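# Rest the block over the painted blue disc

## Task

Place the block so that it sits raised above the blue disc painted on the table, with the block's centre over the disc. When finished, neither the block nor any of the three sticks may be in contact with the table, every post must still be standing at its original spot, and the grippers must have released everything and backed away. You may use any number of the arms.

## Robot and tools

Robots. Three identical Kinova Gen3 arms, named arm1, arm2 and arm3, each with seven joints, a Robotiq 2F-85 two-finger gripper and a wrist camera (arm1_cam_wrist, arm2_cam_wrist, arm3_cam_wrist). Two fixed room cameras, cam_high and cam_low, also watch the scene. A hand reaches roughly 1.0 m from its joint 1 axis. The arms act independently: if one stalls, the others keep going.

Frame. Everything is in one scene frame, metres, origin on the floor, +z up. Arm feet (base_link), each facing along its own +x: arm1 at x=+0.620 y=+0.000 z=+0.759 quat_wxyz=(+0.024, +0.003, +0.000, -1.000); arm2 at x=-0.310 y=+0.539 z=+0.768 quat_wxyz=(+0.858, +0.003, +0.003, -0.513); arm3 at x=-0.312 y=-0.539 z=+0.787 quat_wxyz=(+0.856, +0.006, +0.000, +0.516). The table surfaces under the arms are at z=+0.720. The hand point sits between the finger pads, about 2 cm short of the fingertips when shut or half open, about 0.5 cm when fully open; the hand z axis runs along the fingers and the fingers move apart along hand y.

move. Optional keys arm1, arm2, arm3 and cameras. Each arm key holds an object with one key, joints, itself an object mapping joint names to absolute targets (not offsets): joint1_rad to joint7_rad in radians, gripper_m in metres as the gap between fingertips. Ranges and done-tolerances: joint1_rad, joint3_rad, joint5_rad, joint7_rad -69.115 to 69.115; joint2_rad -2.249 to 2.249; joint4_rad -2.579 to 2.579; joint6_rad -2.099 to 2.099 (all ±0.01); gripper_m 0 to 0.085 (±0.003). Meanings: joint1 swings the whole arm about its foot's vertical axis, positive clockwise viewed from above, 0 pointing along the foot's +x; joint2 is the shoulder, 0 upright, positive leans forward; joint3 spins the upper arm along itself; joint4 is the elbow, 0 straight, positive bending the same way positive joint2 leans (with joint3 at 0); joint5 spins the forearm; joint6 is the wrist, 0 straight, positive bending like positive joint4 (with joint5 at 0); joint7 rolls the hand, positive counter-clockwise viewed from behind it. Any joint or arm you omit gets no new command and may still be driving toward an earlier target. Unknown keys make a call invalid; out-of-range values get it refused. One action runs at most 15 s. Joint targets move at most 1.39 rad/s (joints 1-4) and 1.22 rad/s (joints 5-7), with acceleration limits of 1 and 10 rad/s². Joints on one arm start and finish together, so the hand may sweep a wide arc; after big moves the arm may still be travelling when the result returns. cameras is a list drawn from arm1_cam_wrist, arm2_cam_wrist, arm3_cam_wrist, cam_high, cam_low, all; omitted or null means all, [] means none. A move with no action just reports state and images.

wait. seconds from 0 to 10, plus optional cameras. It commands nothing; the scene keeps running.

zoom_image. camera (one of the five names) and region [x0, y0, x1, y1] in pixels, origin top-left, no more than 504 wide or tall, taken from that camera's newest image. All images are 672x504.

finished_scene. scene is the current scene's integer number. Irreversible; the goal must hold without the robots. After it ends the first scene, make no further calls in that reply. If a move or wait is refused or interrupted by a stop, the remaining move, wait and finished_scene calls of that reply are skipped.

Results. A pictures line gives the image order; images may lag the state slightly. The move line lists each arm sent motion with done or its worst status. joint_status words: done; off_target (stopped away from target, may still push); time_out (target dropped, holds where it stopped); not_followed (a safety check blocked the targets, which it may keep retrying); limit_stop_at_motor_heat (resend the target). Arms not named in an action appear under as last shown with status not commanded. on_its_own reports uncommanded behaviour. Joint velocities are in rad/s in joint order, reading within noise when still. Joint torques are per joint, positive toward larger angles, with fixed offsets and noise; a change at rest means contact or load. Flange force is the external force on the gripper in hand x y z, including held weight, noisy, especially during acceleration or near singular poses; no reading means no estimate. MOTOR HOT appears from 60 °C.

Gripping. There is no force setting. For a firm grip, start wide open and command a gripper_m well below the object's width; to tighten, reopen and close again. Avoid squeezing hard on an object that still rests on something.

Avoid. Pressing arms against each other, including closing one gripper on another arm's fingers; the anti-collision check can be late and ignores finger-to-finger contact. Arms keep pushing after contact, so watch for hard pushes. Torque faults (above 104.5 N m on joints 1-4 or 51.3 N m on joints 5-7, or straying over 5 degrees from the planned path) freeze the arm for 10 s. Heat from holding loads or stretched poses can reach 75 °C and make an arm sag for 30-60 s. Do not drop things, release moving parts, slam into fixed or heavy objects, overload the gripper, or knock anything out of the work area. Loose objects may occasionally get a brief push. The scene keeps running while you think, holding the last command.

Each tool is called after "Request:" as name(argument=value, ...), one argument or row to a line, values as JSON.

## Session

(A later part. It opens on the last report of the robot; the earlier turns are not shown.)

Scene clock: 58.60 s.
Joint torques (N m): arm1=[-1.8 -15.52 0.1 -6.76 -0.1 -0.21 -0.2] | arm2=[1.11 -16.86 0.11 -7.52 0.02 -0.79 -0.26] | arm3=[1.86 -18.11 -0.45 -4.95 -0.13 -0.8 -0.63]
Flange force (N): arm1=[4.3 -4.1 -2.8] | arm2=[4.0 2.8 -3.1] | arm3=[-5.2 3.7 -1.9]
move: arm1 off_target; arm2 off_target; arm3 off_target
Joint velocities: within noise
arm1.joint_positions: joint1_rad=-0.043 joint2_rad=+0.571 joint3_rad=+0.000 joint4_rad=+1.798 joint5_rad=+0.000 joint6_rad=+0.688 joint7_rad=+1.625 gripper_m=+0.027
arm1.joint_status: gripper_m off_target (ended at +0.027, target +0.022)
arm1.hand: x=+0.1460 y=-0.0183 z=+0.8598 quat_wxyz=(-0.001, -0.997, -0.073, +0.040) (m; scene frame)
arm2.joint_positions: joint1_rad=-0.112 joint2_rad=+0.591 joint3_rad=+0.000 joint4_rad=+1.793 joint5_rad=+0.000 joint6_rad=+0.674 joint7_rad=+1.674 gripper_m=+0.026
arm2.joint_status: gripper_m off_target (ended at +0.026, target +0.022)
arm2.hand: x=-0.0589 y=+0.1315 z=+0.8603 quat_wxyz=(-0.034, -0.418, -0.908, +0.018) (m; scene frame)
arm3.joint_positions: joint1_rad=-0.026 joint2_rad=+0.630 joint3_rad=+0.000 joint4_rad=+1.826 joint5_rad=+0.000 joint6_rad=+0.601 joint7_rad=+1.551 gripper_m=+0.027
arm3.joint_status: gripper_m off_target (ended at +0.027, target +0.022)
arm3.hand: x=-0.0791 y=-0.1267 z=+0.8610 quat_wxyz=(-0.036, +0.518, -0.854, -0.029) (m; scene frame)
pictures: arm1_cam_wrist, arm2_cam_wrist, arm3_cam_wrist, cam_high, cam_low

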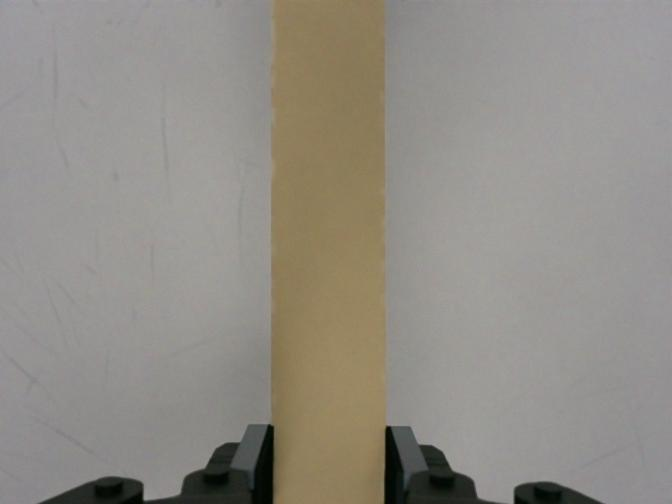

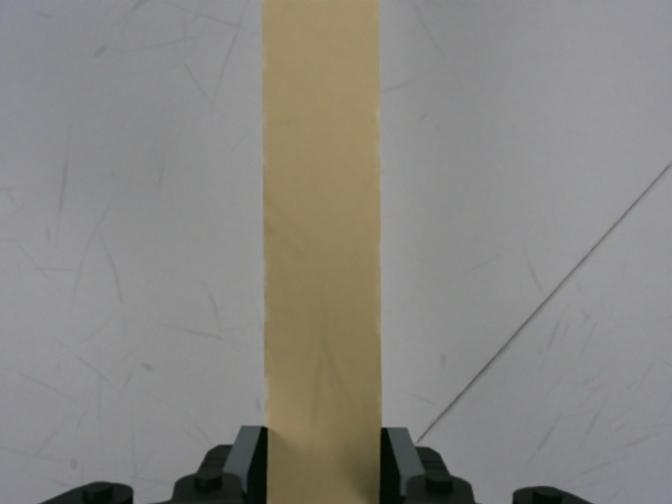

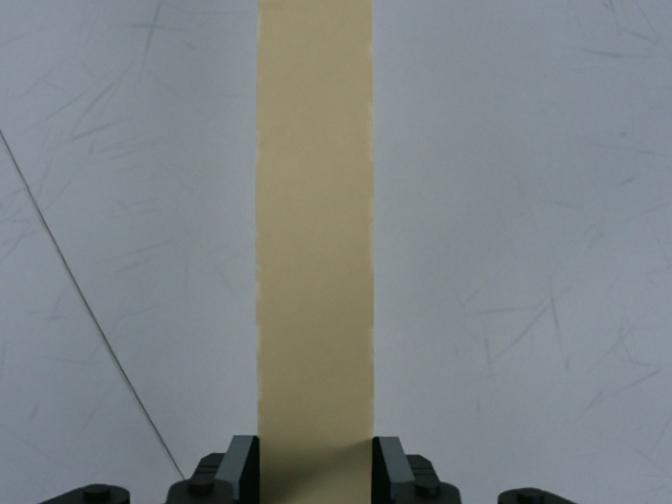

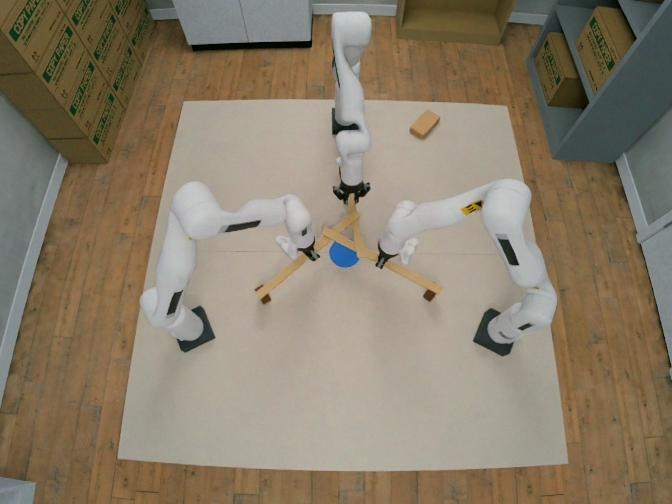

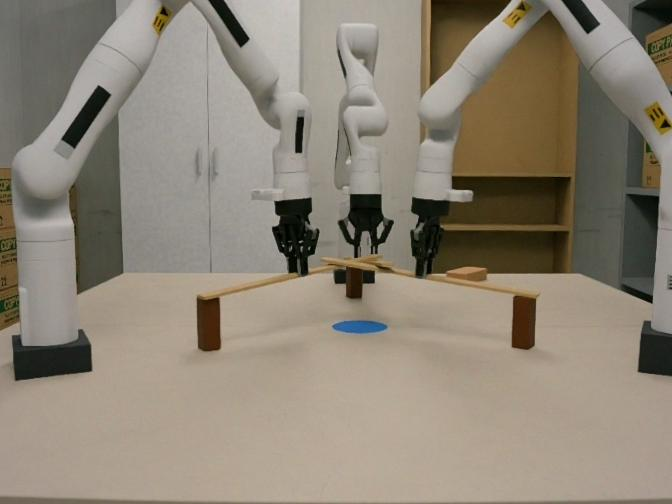

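Request:
move(
  arm1={"joints":{"joint2_rad":0.4276,"joint4_rad":1.8726,"joint6_rad":0.6414}},
  arm2={"joints":{"joint2_rad":0.4477,"joint4_rad":1.8705,"joint6_rad":0.6234}},
  arm3={"joints":{"joint2_rad":0.4847,"joint4_rad":1.9125,"joint6_rad":0.5444}},
)

Request:
zoom_image(
  camera="cam_low",
  region=[180, 200, 560, 360],
)

Request:
zoom_image(
  camera="cam_high",
  region=[240, 170, 460, 320],
)

Scene clock: 61.37 s.
Joint torques (N m): arm1=[-2.48 -14.17 -0.61 -7.46 -0.13 -0.39 0.03] | arm2=[0.49 -16.04 -0.49 -8.4 0.07 -0.92 0.02] | arm3=[1.22 -16.63 -1.12 -5.53 -0.14 -0.95 -0.43]
Flange force (N): arm1=[3.7 -5.7 -1.8] | arm2=[3.3 2.2 -0.7] | arm3=[-5.6 3.4 -0.9]
move: arm1 done; arm2 done; arm3 done
Joint velocities: within noise
arm1.joint_positions: joint1_rad=-0.043 joint2_rad=+0.428 joint3_rad=+0.000 joint4_rad=+1.873 joint5_rad=+0.000 joint6_rad=+0.641 joint7_rad=+1.625 gripper_m=+0.027
arm1.joint_status: all done
arm1.hand: x=+0.1482 y=-0.0181 z=+0.9092 quat_wxyz=(-0.002, -0.993, -0.072, +0.097) (m; scene frame)
arm2.joint_positions: joint1_rad=-0.112 joint2_rad=+0.448 joint3_rad=+0.000 joint4_rad=+1.871 joint5_rad=+0.000 joint6_rad=+0.623 joint7_rad=+1.674 gripper_m=+0.026
arm2.joint_status: all done
arm2.hand: x=-0.0602 y=+0.1331 z=+0.9096 quat_wxyz=(-0.083, -0.416, -0.904, +0.047) (m; scene frame)
arm3.joint_positions: joint1_rad=-0.026 joint2_rad=+0.485 joint3_rad=+0.000 joint4_rad=+1.912 joint5_rad=+0.000 joint6_rad=+0.544 joint7_rad=+1.551 gripper_m=+0.027
arm3.joint_status: all done
arm3.hand: x=-0.0799 y=-0.1294 z=+0.9105 quat_wxyz=(-0.084, +0.516, -0.850, -0.060) (m; scene frame)
pictures: arm1_cam_wrist, arm2_cam_wrist, arm3_cam_wrist, cam_high, cam_low

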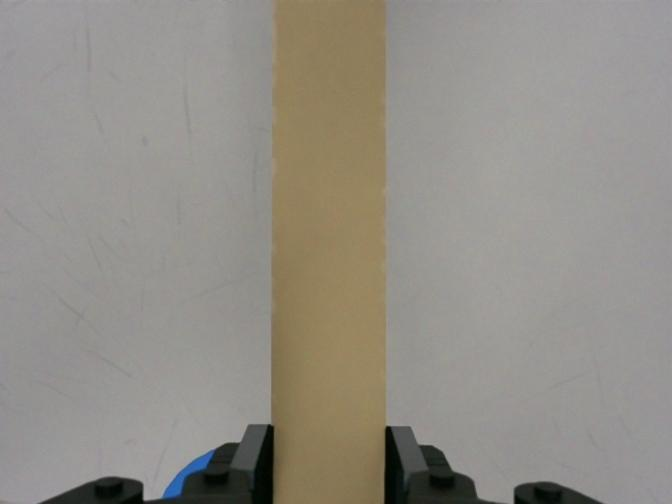

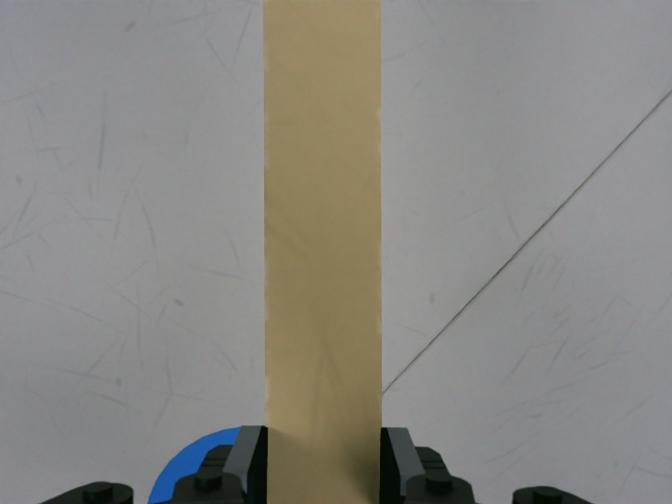

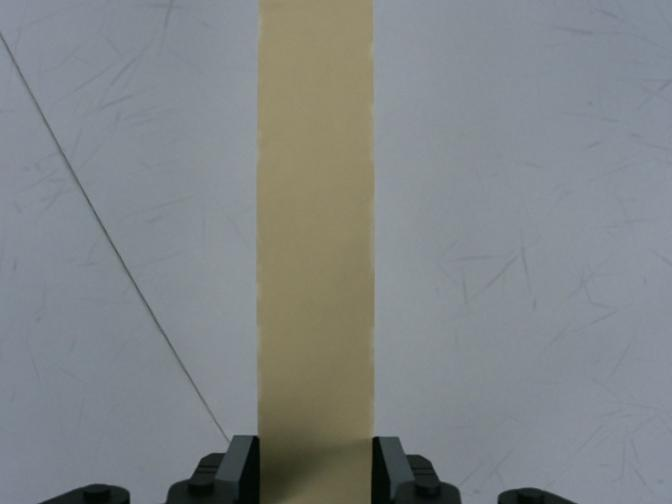

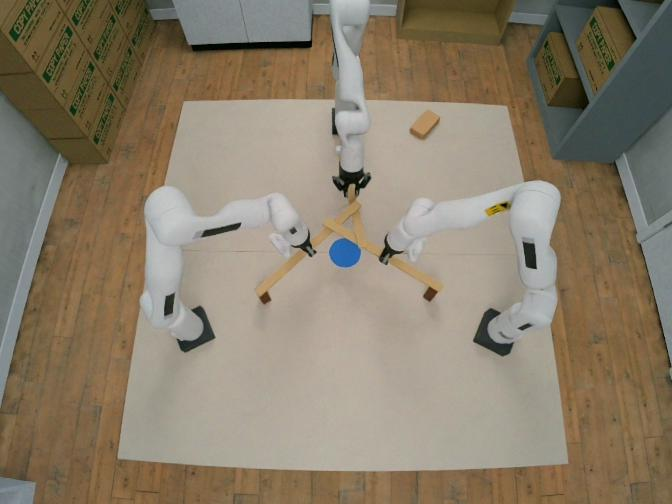

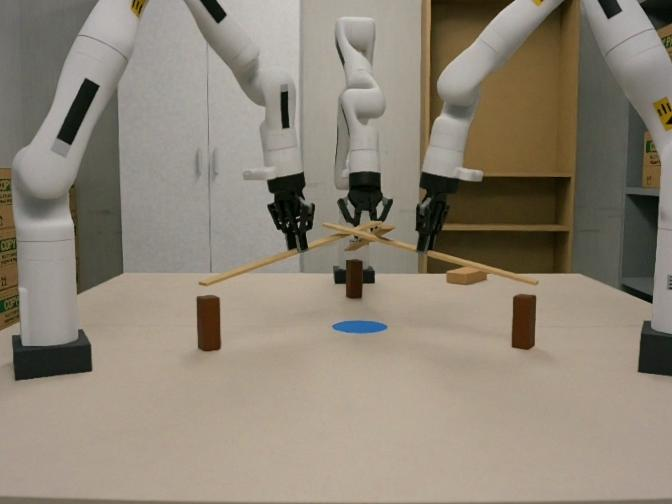

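Scaled by 1.326 from the camera's 672x504 image, which has a finer 960x720 frame.

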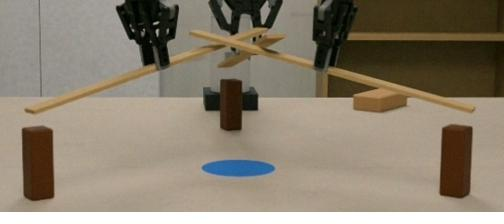

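Scaled by 2.291 from the camera's 672x504 image, which has a finer 960x720 frame.

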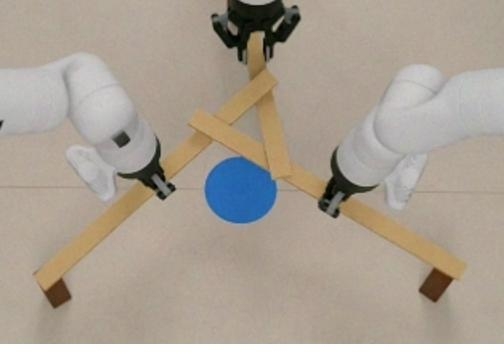

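Request:
move(
  arm1={"joints":{"joint1_rad":-0.0379,"joint2_rad":0.4661,"joint4_rad":1.8046,"joint6_rad":0.6709,"joint7_rad":1.5857}},
  arm2={"joints":{"joint1_rad":-0.1031,"joint2_rad":0.4625,"joint4_rad":1.8434,"joint6_rad":0.6357,"joint7_rad":1.6135}},
  arm3={"joints":{"joint1_rad":-0.0347,"joint2_rad":0.4881,"joint4_rad":1.9062,"joint6_rad":0.5473,"joint7_rad":1.5765}},
)

Request:
zoom_image(
  camera="cam_low",
  region=[180, 200, 560, 360],
)

Request:
zoom_image(
  camera="cam_high",
  region=[240, 170, 460, 320],
)

Scene clock: 62.40 s.
Joint torques (N m): arm1=[-2.5 -15.04 -0.56 -7.64 -0.15 -0.41 0.01] | arm2=[0.49 -16.37 -0.47 -8.45 0.07 -0.94 0] | arm3=[1.28 -16.72 -1.1 -5.58 -0.11 -0.95 -0.42]
Flange force (N): arm1=[3.5 -5.7 -1.8] | arm2=[3.4 2.0 -0.8] | arm3=[-5.6 3.4 -0.9]
move: arm1 done; arm2 done; arm3 done
Joint velocities: within noise
arm1.joint_positions: joint1_rad=-0.038 joint2_rad=+0.466 joint3_rad=+0.000 joint4_rad=+1.805 joint5_rad=+0.000 joint6_rad=+0.671 joint7_rad=+1.586 gripper_m=+0.027
arm1.joint_status: all done
arm1.hand: x=+0.1275 y=-0.0176 z=+0.9091 quat_wxyz=(-0.004, -0.994, -0.051, +0.097) (m; scene frame)
arm2.joint_positions: joint1_rad=-0.103 joint2_rad=+0.463 joint3_rad=+0.000 joint4_rad=+1.843 joint5_rad=+0.000 joint6_rad=+0.636 joint7_rad=+1.614 gripper_m=+0.026
arm2.joint_status: all done
arm2.hand: x=-0.0593 y=+0.1240 z=+0.9097 quat_wxyz=(-0.085, -0.447, -0.889, +0.045) (m; scene frame)
arm3.joint_positions: joint1_rad=-0.035 joint2_rad=+0.488 joint3_rad=+0.000 joint4_rad=+1.906 joint5_rad=+0.000 joint6_rad=+0.547 joint7_rad=+1.576 gripper_m=+0.027
arm3.joint_status: all done
arm3.hand: x=-0.0828 y=-0.1256 z=+0.9105 quat_wxyz=(-0.085, +0.530, -0.841, -0.059) (m; scene frame)
pictures: arm1_cam_wrist, arm2_cam_wrist, arm3_cam_wrist, cam_high, cam_low

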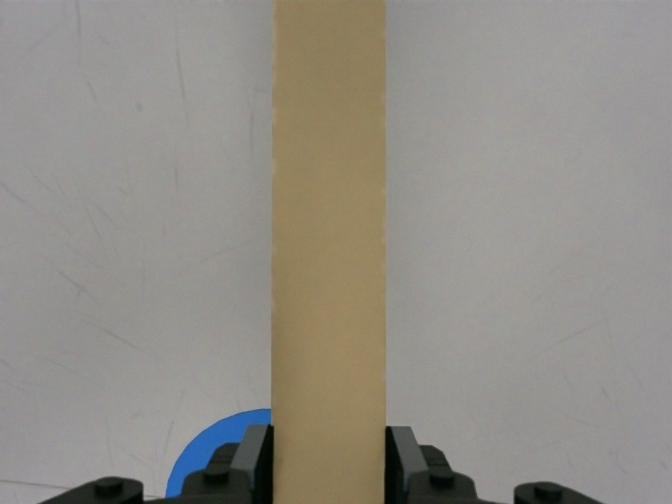

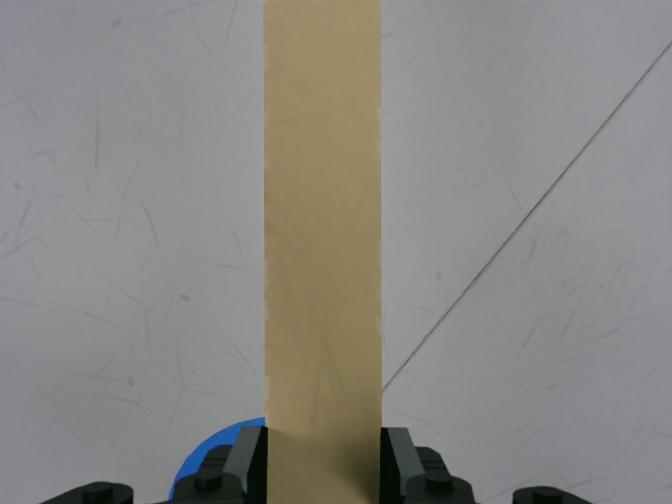

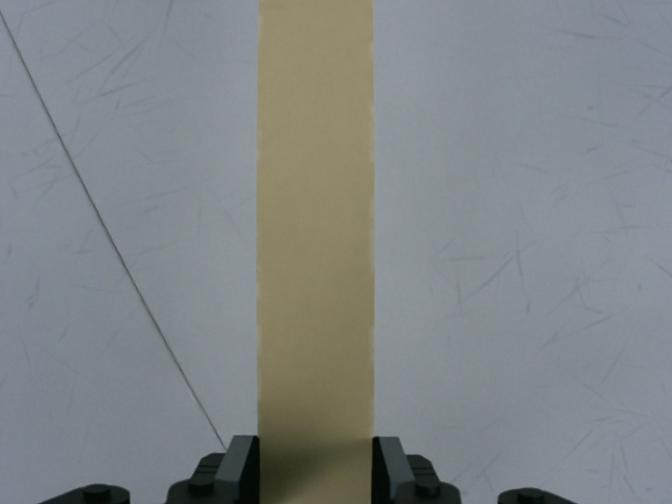

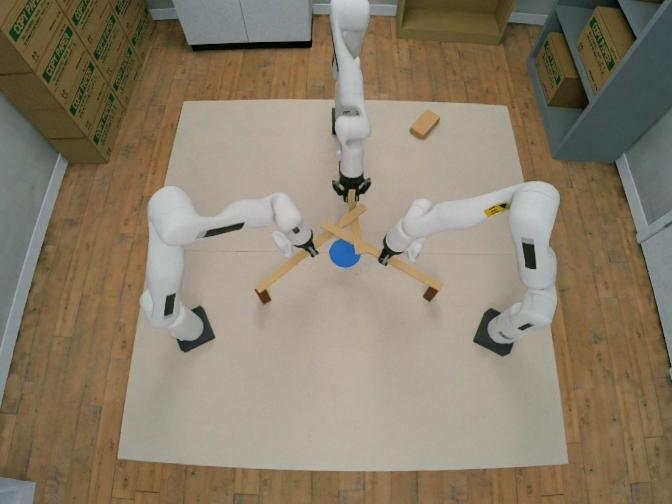

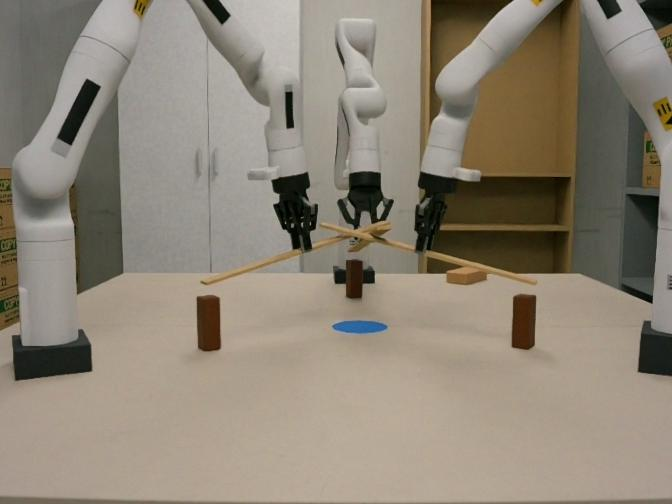

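Scaled by 1.326 from the camera's 672x504 image, which has a finer 960x720 frame.

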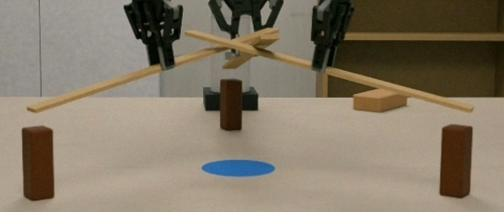

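Scaled by 2.291 from the camera's 672x504 image, which has a finer 960x720 frame.

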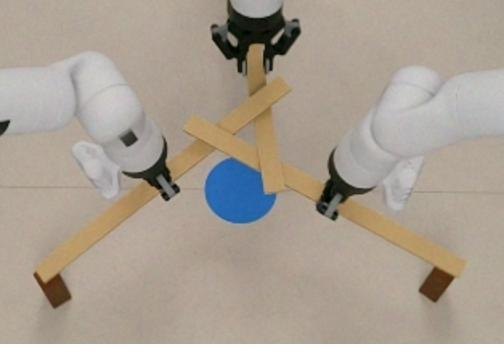

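Request:
move(
  arm1={"joints":{"joint2_rad":0.5493,"joint4_rad":1.7425,"joint6_rad":0.7298}},
  arm2={"joints":{"joint2_rad":0.5464,"joint4_rad":1.7812,"joint6_rad":0.6940}},
  arm3={"joints":{"joint2_rad":0.5725,"joint4_rad":1.8406,"joint6_rad":0.6085}},
  cameras=["cam_low"],
)

Request:
zoom_image(
  camera="cam_low",
  region=[180, 200, 560, 360],
)

Scene clock: 64.17 s.
Joint torques (N m): arm1=[-2.66 -16.02 -0.58 -7.51 -0.15 -0.24 0.06] | arm2=[0.46 -17.34 -0.52 -8.09 0.06 -0.71 0] | arm3=[1.3 -18.35 -0.98 -5.71 -0.09 -0.99 -0.45]
Flange force (N): arm1=[4.6 -5.4 -1.8] | arm2=[3.8 1.7 -1.0] | arm3=[-5.3 2.9 -0.4]
move: arm1 done; arm2 done; arm3 done
Joint velocities: within noise
arm1.joint_positions: joint1_rad=-0.038 joint2_rad=+0.549 joint3_rad=+0.000 joint4_rad=+1.743 joint5_rad=+0.000 joint6_rad=+0.730 joint7_rad=+1.586 gripper_m=+0.027
arm1.joint_status: all done
arm1.hand: x=+0.1260 y=-0.0178 z=+0.8831 quat_wxyz=(-0.002, -0.997, -0.051, +0.057) (m; scene frame)
arm2.joint_positions: joint1_rad=-0.103 joint2_rad=+0.546 joint3_rad=+0.000 joint4_rad=+1.781 joint5_rad=+0.000 joint6_rad=+0.694 joint7_rad=+1.614 gripper_m=+0.026
arm2.joint_status: all done
arm2.hand: x=-0.0584 y=+0.1229 z=+0.8836 quat_wxyz=(-0.050, -0.448, -0.892, +0.026) (m; scene frame)
arm3.joint_positions: joint1_rad=-0.035 joint2_rad=+0.572 joint3_rad=+0.000 joint4_rad=+1.841 joint5_rad=+0.000 joint6_rad=+0.609 joint7_rad=+1.576 gripper_m=+0.027
arm3.joint_status: all done
arm3.hand: x=-0.0822 y=-0.1238 z=+0.8846 quat_wxyz=(-0.051, +0.532, -0.844, -0.038) (m; scene frame)
pictures: cam_low

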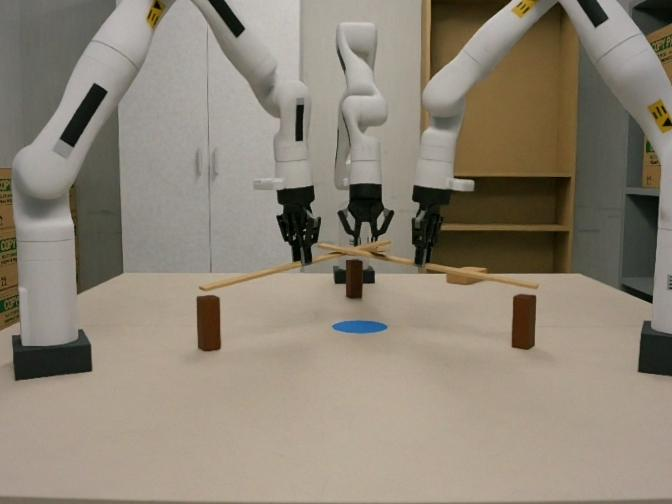

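Scaled by 1.326 from the camera's 672x504 image, which has a finer 960x720 frame.

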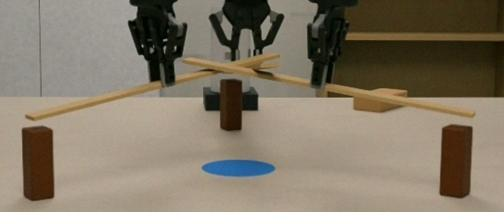

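Request:
move(
  arm1={"joints":{"joint2_rad":0.5578,"joint4_rad":1.7480,"joint6_rad":0.7158}},
  arm2={"joints":{"joint2_rad":0.5551,"joint4_rad":1.7863,"joint6_rad":0.6802}},
  arm3={"joints":{"joint2_rad":0.5818,"joint4_rad":1.8452,"joint6_rad":0.5946}},
  cameras=["cam_low"],
)

Request:
zoom_image(
  camera="cam_low",
  region=[180, 200, 560, 360],
)

Scene clock: 64.93 s.
Joint torques (N m): arm1=[-2.22 -15.78 -0.3 -6.56 -0.11 0.22 -0.02] | arm2=[0.75 -17.36 -0.23 -7.84 0.07 -0.56 -0.06] | arm3=[1.09 -18.24 -1.22 -5.17 -0.16 -0.69 -0.38]
Flange force (N): arm1=[2.8 -4.8 -1.9] | arm2=[3.6 2.2 -0.9] | arm3=[-6.0 2.6 -0.2]
move: arm1 done; arm2 done; arm3 done
Joint velocities: within noise
arm1.joint_positions: joint1_rad=-0.038 joint2_rad=+0.558 joint3_rad=+0.000 joint4_rad=+1.748 joint5_rad=+0.000 joint6_rad=+0.716 joint7_rad=+1.586 gripper_m=+0.027
arm1.joint_status: all done
arm1.hand: x=+0.1259 y=-0.0178 z=+0.8779 quat_wxyz=(-0.002, -0.997, -0.051, +0.057) (m; scene frame)
arm2.joint_positions: joint1_rad=-0.103 joint2_rad=+0.555 joint3_rad=+0.000 joint4_rad=+1.786 joint5_rad=+0.000 joint6_rad=+0.680 joint7_rad=+1.614 gripper_m=+0.026
arm2.joint_status: all done
arm2.hand: x=-0.0583 y=+0.1228 z=+0.8786 quat_wxyz=(-0.050, -0.448, -0.892, +0.026) (m; scene frame)
arm3.joint_positions: joint1_rad=-0.035 joint2_rad=+0.582 joint3_rad=+0.000 joint4_rad=+1.845 joint5_rad=+0.000 joint6_rad=+0.595 joint7_rad=+1.576 gripper_m=+0.027
arm3.joint_status: all done
arm3.hand: x=-0.0823 y=-0.1237 z=+0.8796 quat_wxyz=(-0.051, +0.532, -0.844, -0.038) (m; scene frame)
pictures: cam_low

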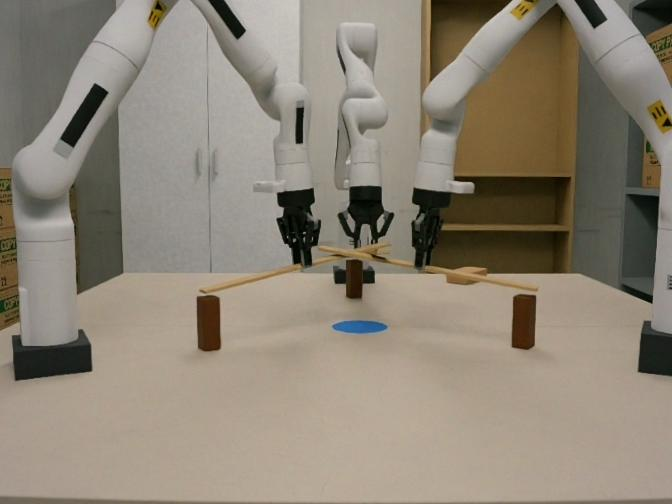

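Scaled by 1.326 from the camera's 672x504 image, which has a finer 960x720 frame.

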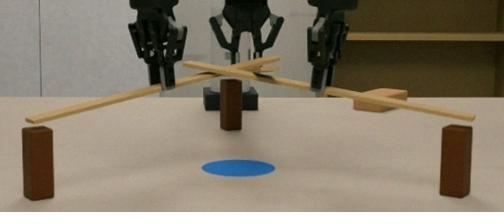

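Request:
move(
  arm1={"joints":{"joint2_rad":0.5754,"joint4_rad":1.7292,"joint6_rad":0.7370}},
  arm2={"joints":{"joint2_rad":0.5728,"joint4_rad":1.7677,"joint6_rad":0.7011}},
  arm3={"joints":{"joint2_rad":0.5996,"joint4_rad":1.8258,"joint6_rad":0.6162}},
)

Request:
zoom_image(
  camera="cam_low",
  region=[180, 200, 560, 360],
)

Request:
zoom_image(
  camera="cam_high",
  region=[240, 170, 460, 320],
)

Request:
zoom_image(
  camera="cam_low",
  region=[290, 220, 430, 290],
)

Scene clock: 66.07 s.
Joint torques (N m): arm1=[-2.64 -16.25 -0.58 -7.36 -0.21 -0.13 0.07] | arm2=[0.78 -17.67 -0.09 -8.03 0.15 -0.61 -0.06] | arm3=[1.42 -18.58 -0.84 -5.83 -0.09 -1.01 -0.44]
Flange force (N): arm1=[4.7 -5.3 -1.8] | arm2=[4.2 2.2 -0.8] | arm3=[-4.4 3.1 -0.7]
move: arm1 done; arm2 done; arm3 done
Joint velocities: within noise
arm1.joint_positions: joint1_rad=-0.038 joint2_rad=+0.575 joint3_rad=+0.000 joint4_rad=+1.729 joint5_rad=+0.000 joint6_rad=+0.737 joint7_rad=+1.586 gripper_m=+0.027
arm1.joint_status: all done
arm1.hand: x=+0.1256 y=-0.0178 z=+0.8735 quat_wxyz=(-0.002, -0.998, -0.051, +0.047) (m; scene frame)
arm2.joint_positions: joint1_rad=-0.103 joint2_rad=+0.573 joint3_rad=+0.000 joint4_rad=+1.768 joint5_rad=+0.000 joint6_rad=+0.701 joint7_rad=+1.614 gripper_m=+0.026
arm2.joint_status: all done
arm2.hand: x=-0.0582 y=+0.1226 z=+0.8741 quat_wxyz=(-0.041, -0.449, -0.892, +0.021) (m; scene frame)
arm3.joint_positions: joint1_rad=-0.035 joint2_rad=+0.600 joint3_rad=+0.000 joint4_rad=+1.826 joint5_rad=+0.000 joint6_rad=+0.616 joint7_rad=+1.576 gripper_m=+0.027
arm3.joint_status: all done
arm3.hand: x=-0.0821 y=-0.1233 z=+0.8751 quat_wxyz=(-0.043, +0.533, -0.845, -0.033) (m; scene frame)
pictures: arm1_cam_wrist, arm2_cam_wrist, arm3_cam_wrist, cam_high, cam_low

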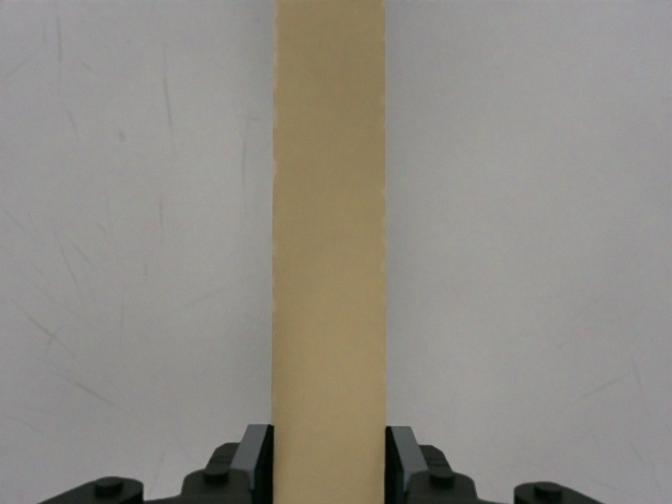

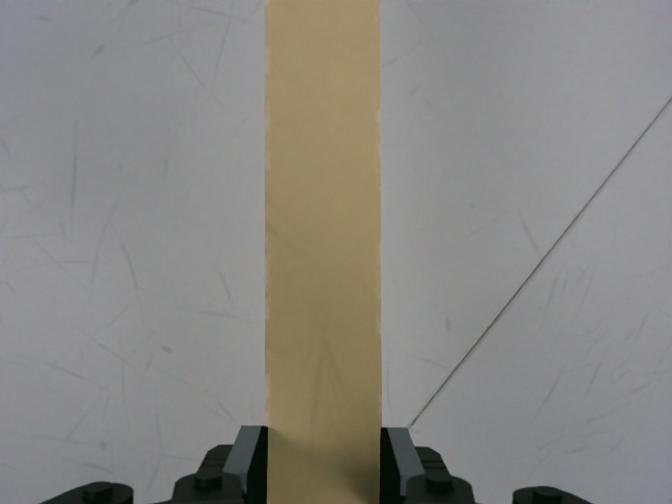

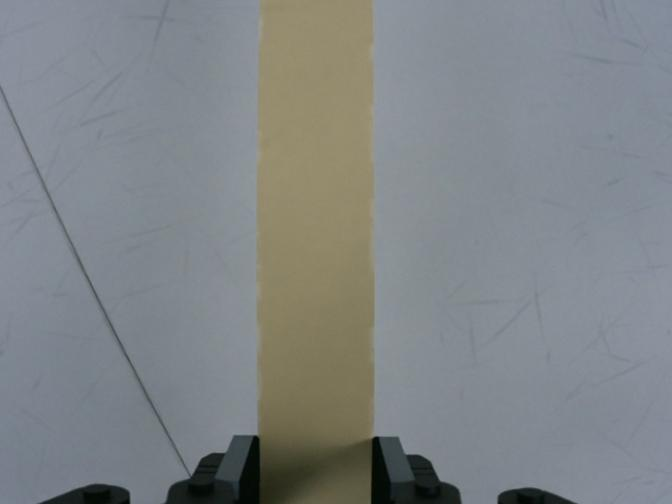

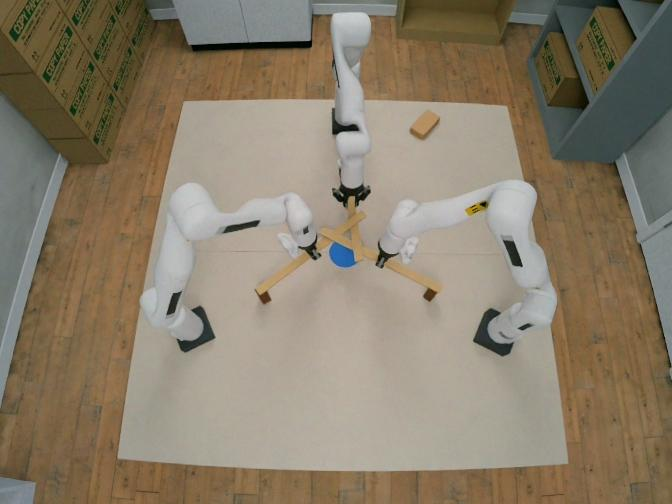

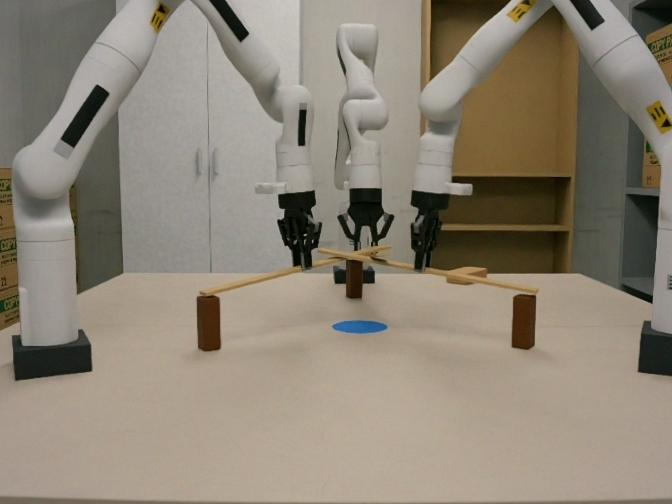

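Scaled by 1.326 from the camera's 672x504 image, which has a finer 960x720 frame.

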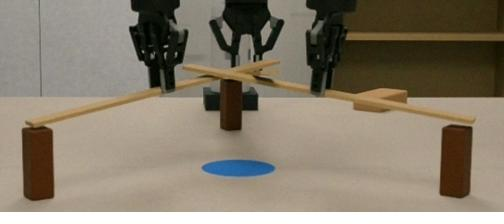

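Scaled by 2.291 from the camera's 672x504 image, which has a finer 960x720 frame.

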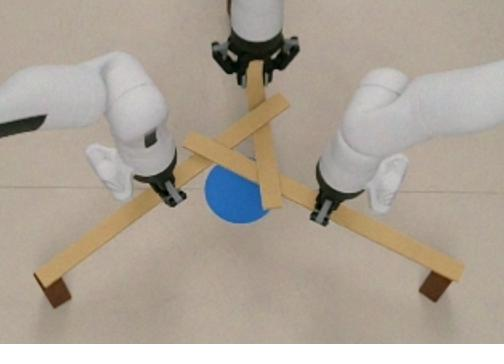

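Scaled by 3.600 from the camera's 672x504 image, which has a finer 960x720 frame.

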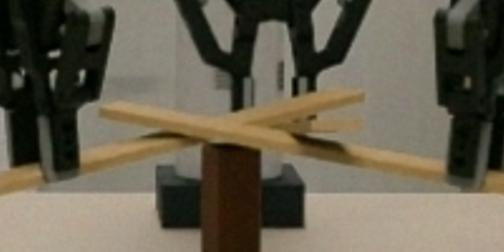

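Request:
move(
  arm1={"joints":{"joint2_rad":0.5864,"joint4_rad":1.7208,"joint6_rad":0.7444}},
  arm2={"joints":{"joint2_rad":0.5839,"joint4_rad":1.7594,"joint6_rad":0.7083}},
  arm3={"joints":{"joint2_rad":0.6109,"joint4_rad":1.8169,"joint6_rad":0.6238}},
  cameras=["cam_low"],
)

Request:
zoom_image(
  camera="cam_low",
  region=[180, 200, 560, 360],
)

Request:
zoom_image(
  camera="cam_low",
  region=[290, 220, 430, 290],
)

Request:
zoom_image(
  camera="cam_low",
  region=[180, 270, 260, 330],
)

Request:
zoom_image(
  camera="cam_low",
  region=[480, 270, 560, 330],
)

Scene clock: 67.17 s.
Joint torques (N m): arm1=[-2.54 -13.37 -0.65 -6.48 -0.25 -0.52 -0.02] | arm2=[0.79 -19.09 -0.13 -9.18 0.16 -1.07 -0.04] | arm3=[1.64 -19.84 -0.55 -6.95 0.06 -1.39 -0.45]
Flange force (N): arm1=[5.8 -5.1 -8.8] | arm2=[5.5 2.4 1.1] | arm3=[-2.8 3.6 1.1]
move: arm1 done; arm2 done; arm3 done
Joint velocities: within noise
arm1.joint_positions: joint1_rad=-0.038 joint2_rad=+0.586 joint3_rad=+0.000 joint4_rad=+1.721 joint5_rad=+0.000 joint6_rad=+0.744 joint7_rad=+1.586 gripper_m=+0.027
arm1.joint_status: all done
arm1.hand: x=+0.1254 y=-0.0178 z=+0.8701 quat_wxyz=(-0.002, -0.998, -0.051, +0.042) (m; scene frame)
arm2.joint_positions: joint1_rad=-0.103 joint2_rad=+0.584 joint3_rad=+0.000 joint4_rad=+1.759 joint5_rad=+0.000 joint6_rad=+0.708 joint7_rad=+1.614 gripper_m=+0.026
arm2.joint_status: all done
arm2.hand: x=-0.0581 y=+0.1225 z=+0.8706 quat_wxyz=(-0.037, -0.449, -0.893, +0.018) (m; scene frame)
arm3.joint_positions: joint1_rad=-0.035 joint2_rad=+0.611 joint3_rad=+0.000 joint4_rad=+1.817 joint5_rad=+0.000 joint6_rad=+0.624 joint7_rad=+1.576 gripper_m=+0.027
arm3.joint_status: all done
arm3.hand: x=-0.0820 y=-0.1231 z=+0.8716 quat_wxyz=(-0.038, +0.533, -0.845, -0.030) (m; scene frame)
pictures: cam_low

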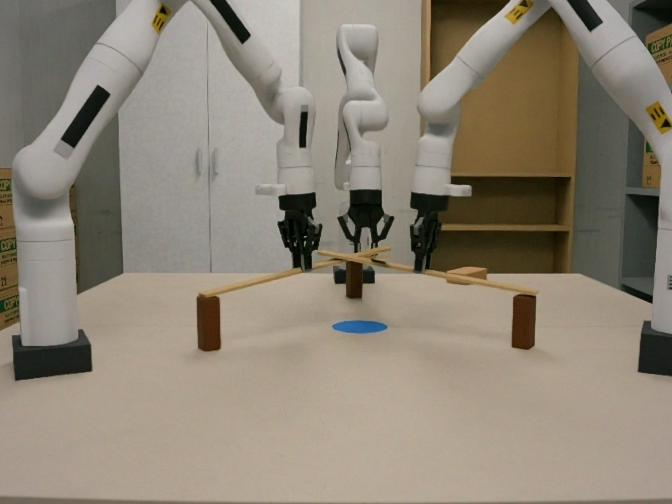

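Scaled by 1.326 from the camera's 672x504 image, which has a finer 960x720 frame.

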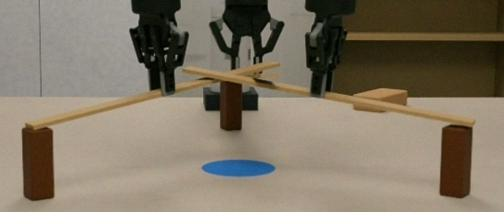

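Scaled by 3.600 from the camera's 672x504 image, which has a finer 960x720 frame.

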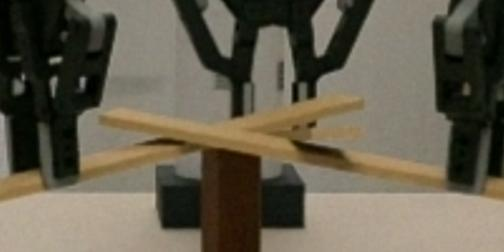

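Scaled by 6.300 from the camera's 672x504 image, which has a finer 960x720 frame.

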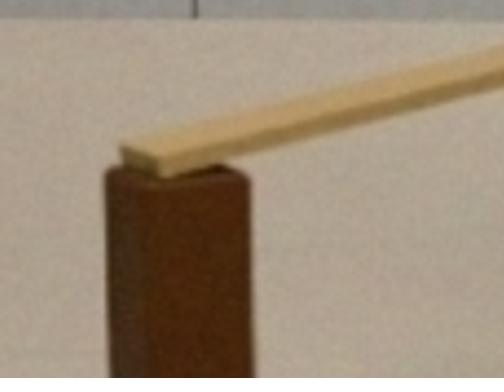

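Scaled by 6.300 from the camera's 672x504 image, which has a finer 960x720 frame.

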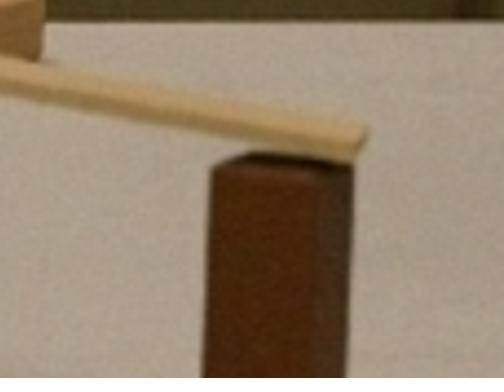

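Request:
move(
  arm1={"joints":{"joint2_rad":0.5493,"joint4_rad":1.7425,"joint6_rad":0.7298}},
  arm2={"joints":{"joint2_rad":0.5464,"joint4_rad":1.7812,"joint6_rad":0.6940}},
  arm3={"joints":{"joint2_rad":0.5725,"joint4_rad":1.8406,"joint6_rad":0.6085}},
  cameras=[],
)

Request:
move(
  arm1={"joints":{"joint1_rad":-0.0377,"joint2_rad":0.5403,"joint4_rad":1.7597,"joint6_rad":0.7216,"joint7_rad":1.5859}},
  arm2={"joints":{"joint1_rad":-0.1028,"joint2_rad":0.5377,"joint4_rad":1.7983,"joint6_rad":0.6856,"joint7_rad":1.6138}},
  arm3={"joints":{"joint1_rad":-0.0347,"joint2_rad":0.5645,"joint4_rad":1.8576,"joint6_rad":0.5995,"joint7_rad":1.5765}},
  cameras=["cam_low"],
)

Request:
zoom_image(
  camera="cam_low",
  region=[180, 200, 560, 360],
)

Scene clock: 69.10 s.
Joint torques (N m): arm1=[-2.38 -16.09 -0.44 -7.14 -0.14 -0.05 0.02] | arm2=[0.51 -17.54 -0.4 -8.02 0.06 -0.61 -0.02] | arm3=[1.32 -17.83 -1.01 -5.1 -0.12 -0.62 -0.46]
Flange force (N): arm1=[3.5 -5.0 -1.5] | arm2=[3.4 1.7 -0.4] | arm3=[-5.9 2.9 -0.8]
move: arm1 done; arm2 done; arm3 done
Joint velocities: within noise
arm1.joint_positions: joint1_rad=-0.038 joint2_rad=+0.549 joint3_rad=+0.000 joint4_rad=+1.743 joint5_rad=+0.000 joint6_rad=+0.730 joint7_rad=+1.586 gripper_m=+0.027
arm1.joint_status: all done
arm1.hand: x=+0.1260 y=-0.0178 z=+0.8830 quat_wxyz=(-0.002, -0.997, -0.051, +0.057) (m; scene frame)
arm2.joint_positions: joint1_rad=-0.103 joint2_rad=+0.546 joint3_rad=+0.000 joint4_rad=+1.781 joint5_rad=+0.000 joint6_rad=+0.694 joint7_rad=+1.614 gripper_m=+0.026
arm2.joint_status: all done
arm2.hand: x=-0.0584 y=+0.1229 z=+0.8836 quat_wxyz=(-0.050, -0.448, -0.892, +0.026) (m; scene frame)
arm3.joint_positions: joint1_rad=-0.035 joint2_rad=+0.572 joint3_rad=+0.000 joint4_rad=+1.841 joint5_rad=+0.000 joint6_rad=+0.608 joint7_rad=+1.576 gripper_m=+0.027
arm3.joint_status: all done
arm3.hand: x=-0.0822 y=-0.1238 z=+0.8846 quat_wxyz=(-0.051, +0.532, -0.844, -0.038) (m; scene frame)
pictures: none
No camera images: "cameras" was empty.

Scene clock: 69.67 s.
Joint torques (N m): arm1=[-2.38 -15.93 -0.49 -7.1 -0.13 -0.05 0.01] | arm2=[0.5 -17.32 -0.43 -7.98 0.08 -0.66 -0.02] | arm3=[1.25 -17.6 -1.05 -5.02 -0.14 -0.63 -0.44]
Flange force (N): arm1=[3.4 -5.1 -1.4] | arm2=[3.4 1.7 -0.6] | arm3=[-5.9 2.8 -0.9]
move: arm1 done; arm2 done; arm3 done
Joint velocities: within noise
arm1.joint_positions: joint1_rad=-0.038 joint2_rad=+0.540 joint3_rad=+0.000 joint4_rad=+1.760 joint5_rad=+0.000 joint6_rad=+0.722 joint7_rad=+1.586 gripper_m=+0.027
arm1.joint_status: all done
arm1.hand: x=+0.1309 y=-0.0173 z=+0.8831 quat_wxyz=(-0.002, -0.997, -0.051, +0.057) (m; scene frame)
arm2.joint_positions: joint1_rad=-0.103 joint2_rad=+0.538 joint3_rad=+0.000 joint4_rad=+1.798 joint5_rad=+0.000 joint6_rad=+0.686 joint7_rad=+1.614 gripper_m=+0.026
arm2.joint_status: all done
arm2.hand: x=-0.0613 y=+0.1269 z=+0.8836 quat_wxyz=(-0.050, -0.449, -0.892, +0.026) (m; scene frame)
arm3.joint_positions: joint1_rad=-0.035 joint2_rad=+0.565 joint3_rad=+0.000 joint4_rad=+1.858 joint5_rad=+0.000 joint6_rad=+0.600 joint7_rad=+1.577 gripper_m=+0.027
arm3.joint_status: all done
arm3.hand: x=-0.0844 y=-0.1283 z=+0.8845 quat_wxyz=(-0.051, +0.532, -0.844, -0.038) (m; scene frame)
pictures: cam_low

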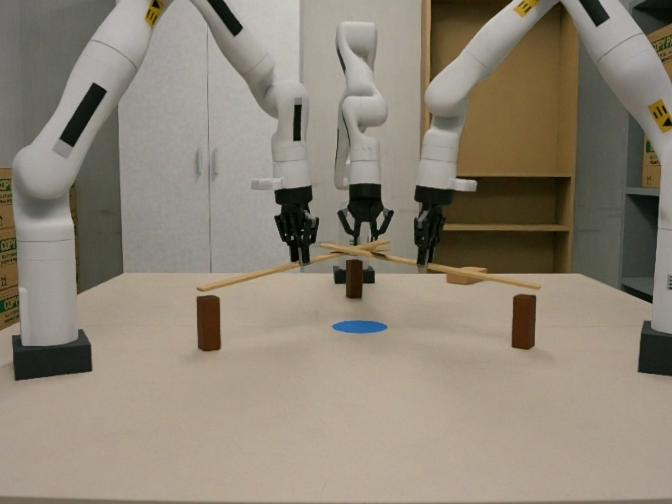

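Scaled by 1.326 from the camera's 672x504 image, which has a finer 960x720 frame.

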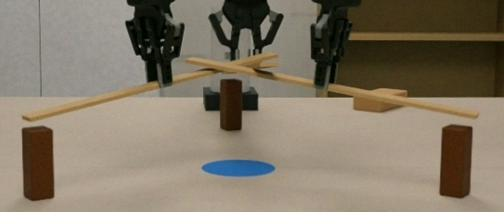

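Request:
move(
  arm1={"joints":{"joint2_rad":0.5725,"joint4_rad":1.7427,"joint6_rad":0.7314}},
  arm2={"joints":{"joint2_rad":0.5702,"joint4_rad":1.7812,"joint6_rad":0.6952}},
  arm3={"joints":{"joint2_rad":0.5977,"joint4_rad":1.8388,"joint6_rad":0.6101}},
  cameras=["cam_low"],
)

Request:
zoom_image(
  camera="cam_low",
  region=[180, 200, 560, 360],
)

Request:
zoom_image(
  camera="cam_low",
  region=[290, 220, 430, 290],
)

Request:
zoom_image(
  camera="cam_low",
  region=[180, 270, 260, 330],
)

Request:
zoom_image(
  camera="cam_low",
  region=[480, 270, 560, 330],
)

Scene clock: 70.90 s.
Joint torques (N m): arm1=[-2.53 -16.42 -0.54 -7.75 -0.12 -0.43 0.06] | arm2=[0.51 -17.95 -0.37 -8.61 0.12 -0.95 0.02] | arm3=[1.19 -18.24 -1.08 -5.81 -0.09 -1.04 -0.39]
Flange force (N): arm1=[5.3 -5.0 -1.7] | arm2=[5.2 1.9 -0.5] | arm3=[-3.9 2.8 -1.2]
move: arm1 done; arm2 done; arm3 done
Joint velocities: within noise
arm1.joint_positions: joint1_rad=-0.038 joint2_rad=+0.573 joint3_rad=+0.000 joint4_rad=+1.743 joint5_rad=+0.000 joint6_rad=+0.731 joint7_rad=+1.586 gripper_m=+0.027
arm1.joint_status: all done
arm1.hand: x=+0.1304 y=-0.0173 z=+0.8716 quat_wxyz=(-0.002, -0.998, -0.051, +0.045) (m; scene frame)
arm2.joint_positions: joint1_rad=-0.103 joint2_rad=+0.570 joint3_rad=+0.000 joint4_rad=+1.781 joint5_rad=+0.000 joint6_rad=+0.695 joint7_rad=+1.614 gripper_m=+0.026
arm2.joint_status: all done
arm2.hand: x=-0.0610 y=+0.1266 z=+0.8721 quat_wxyz=(-0.039, -0.449, -0.893, +0.020) (m; scene frame)
arm3.joint_positions: joint1_rad=-0.035 joint2_rad=+0.598 joint3_rad=+0.000 joint4_rad=+1.839 joint5_rad=+0.000 joint6_rad=+0.610 joint7_rad=+1.577 gripper_m=+0.027
arm3.joint_status: all done
arm3.hand: x=-0.0842 y=-0.1277 z=+0.8731 quat_wxyz=(-0.041, +0.533, -0.845, -0.032) (m; scene frame)
pictures: cam_low

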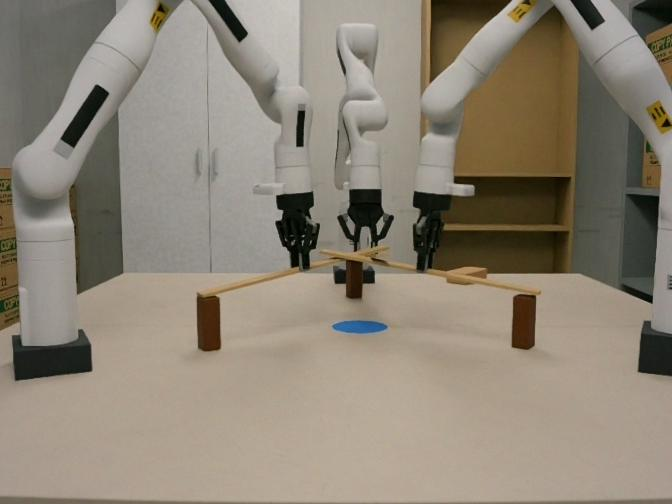

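Scaled by 1.326 from the camera's 672x504 image, which has a finer 960x720 frame.

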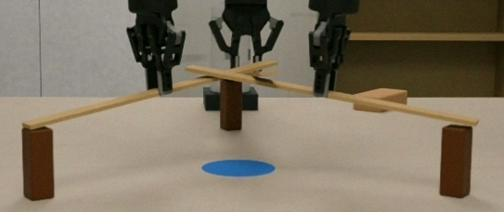

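Scaled by 3.600 from the camera's 672x504 image, which has a finer 960x720 frame.

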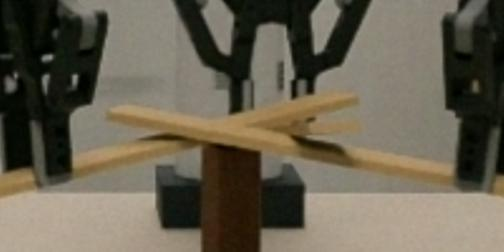

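Scaled by 6.300 from the camera's 672x504 image, which has a finer 960x720 frame.

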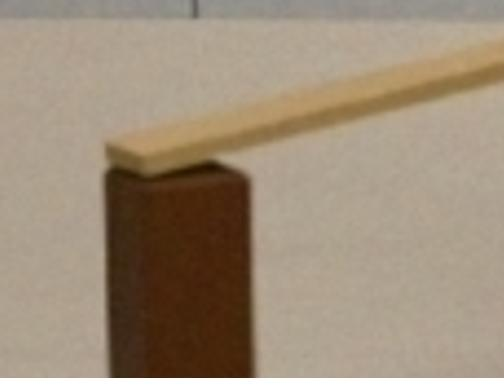

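Scaled by 6.300 from the camera's 672x504 image, which has a finer 960x720 frame.

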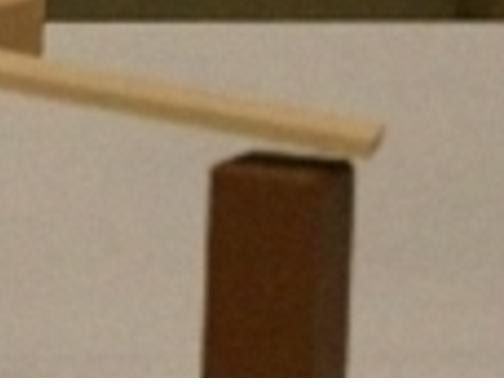

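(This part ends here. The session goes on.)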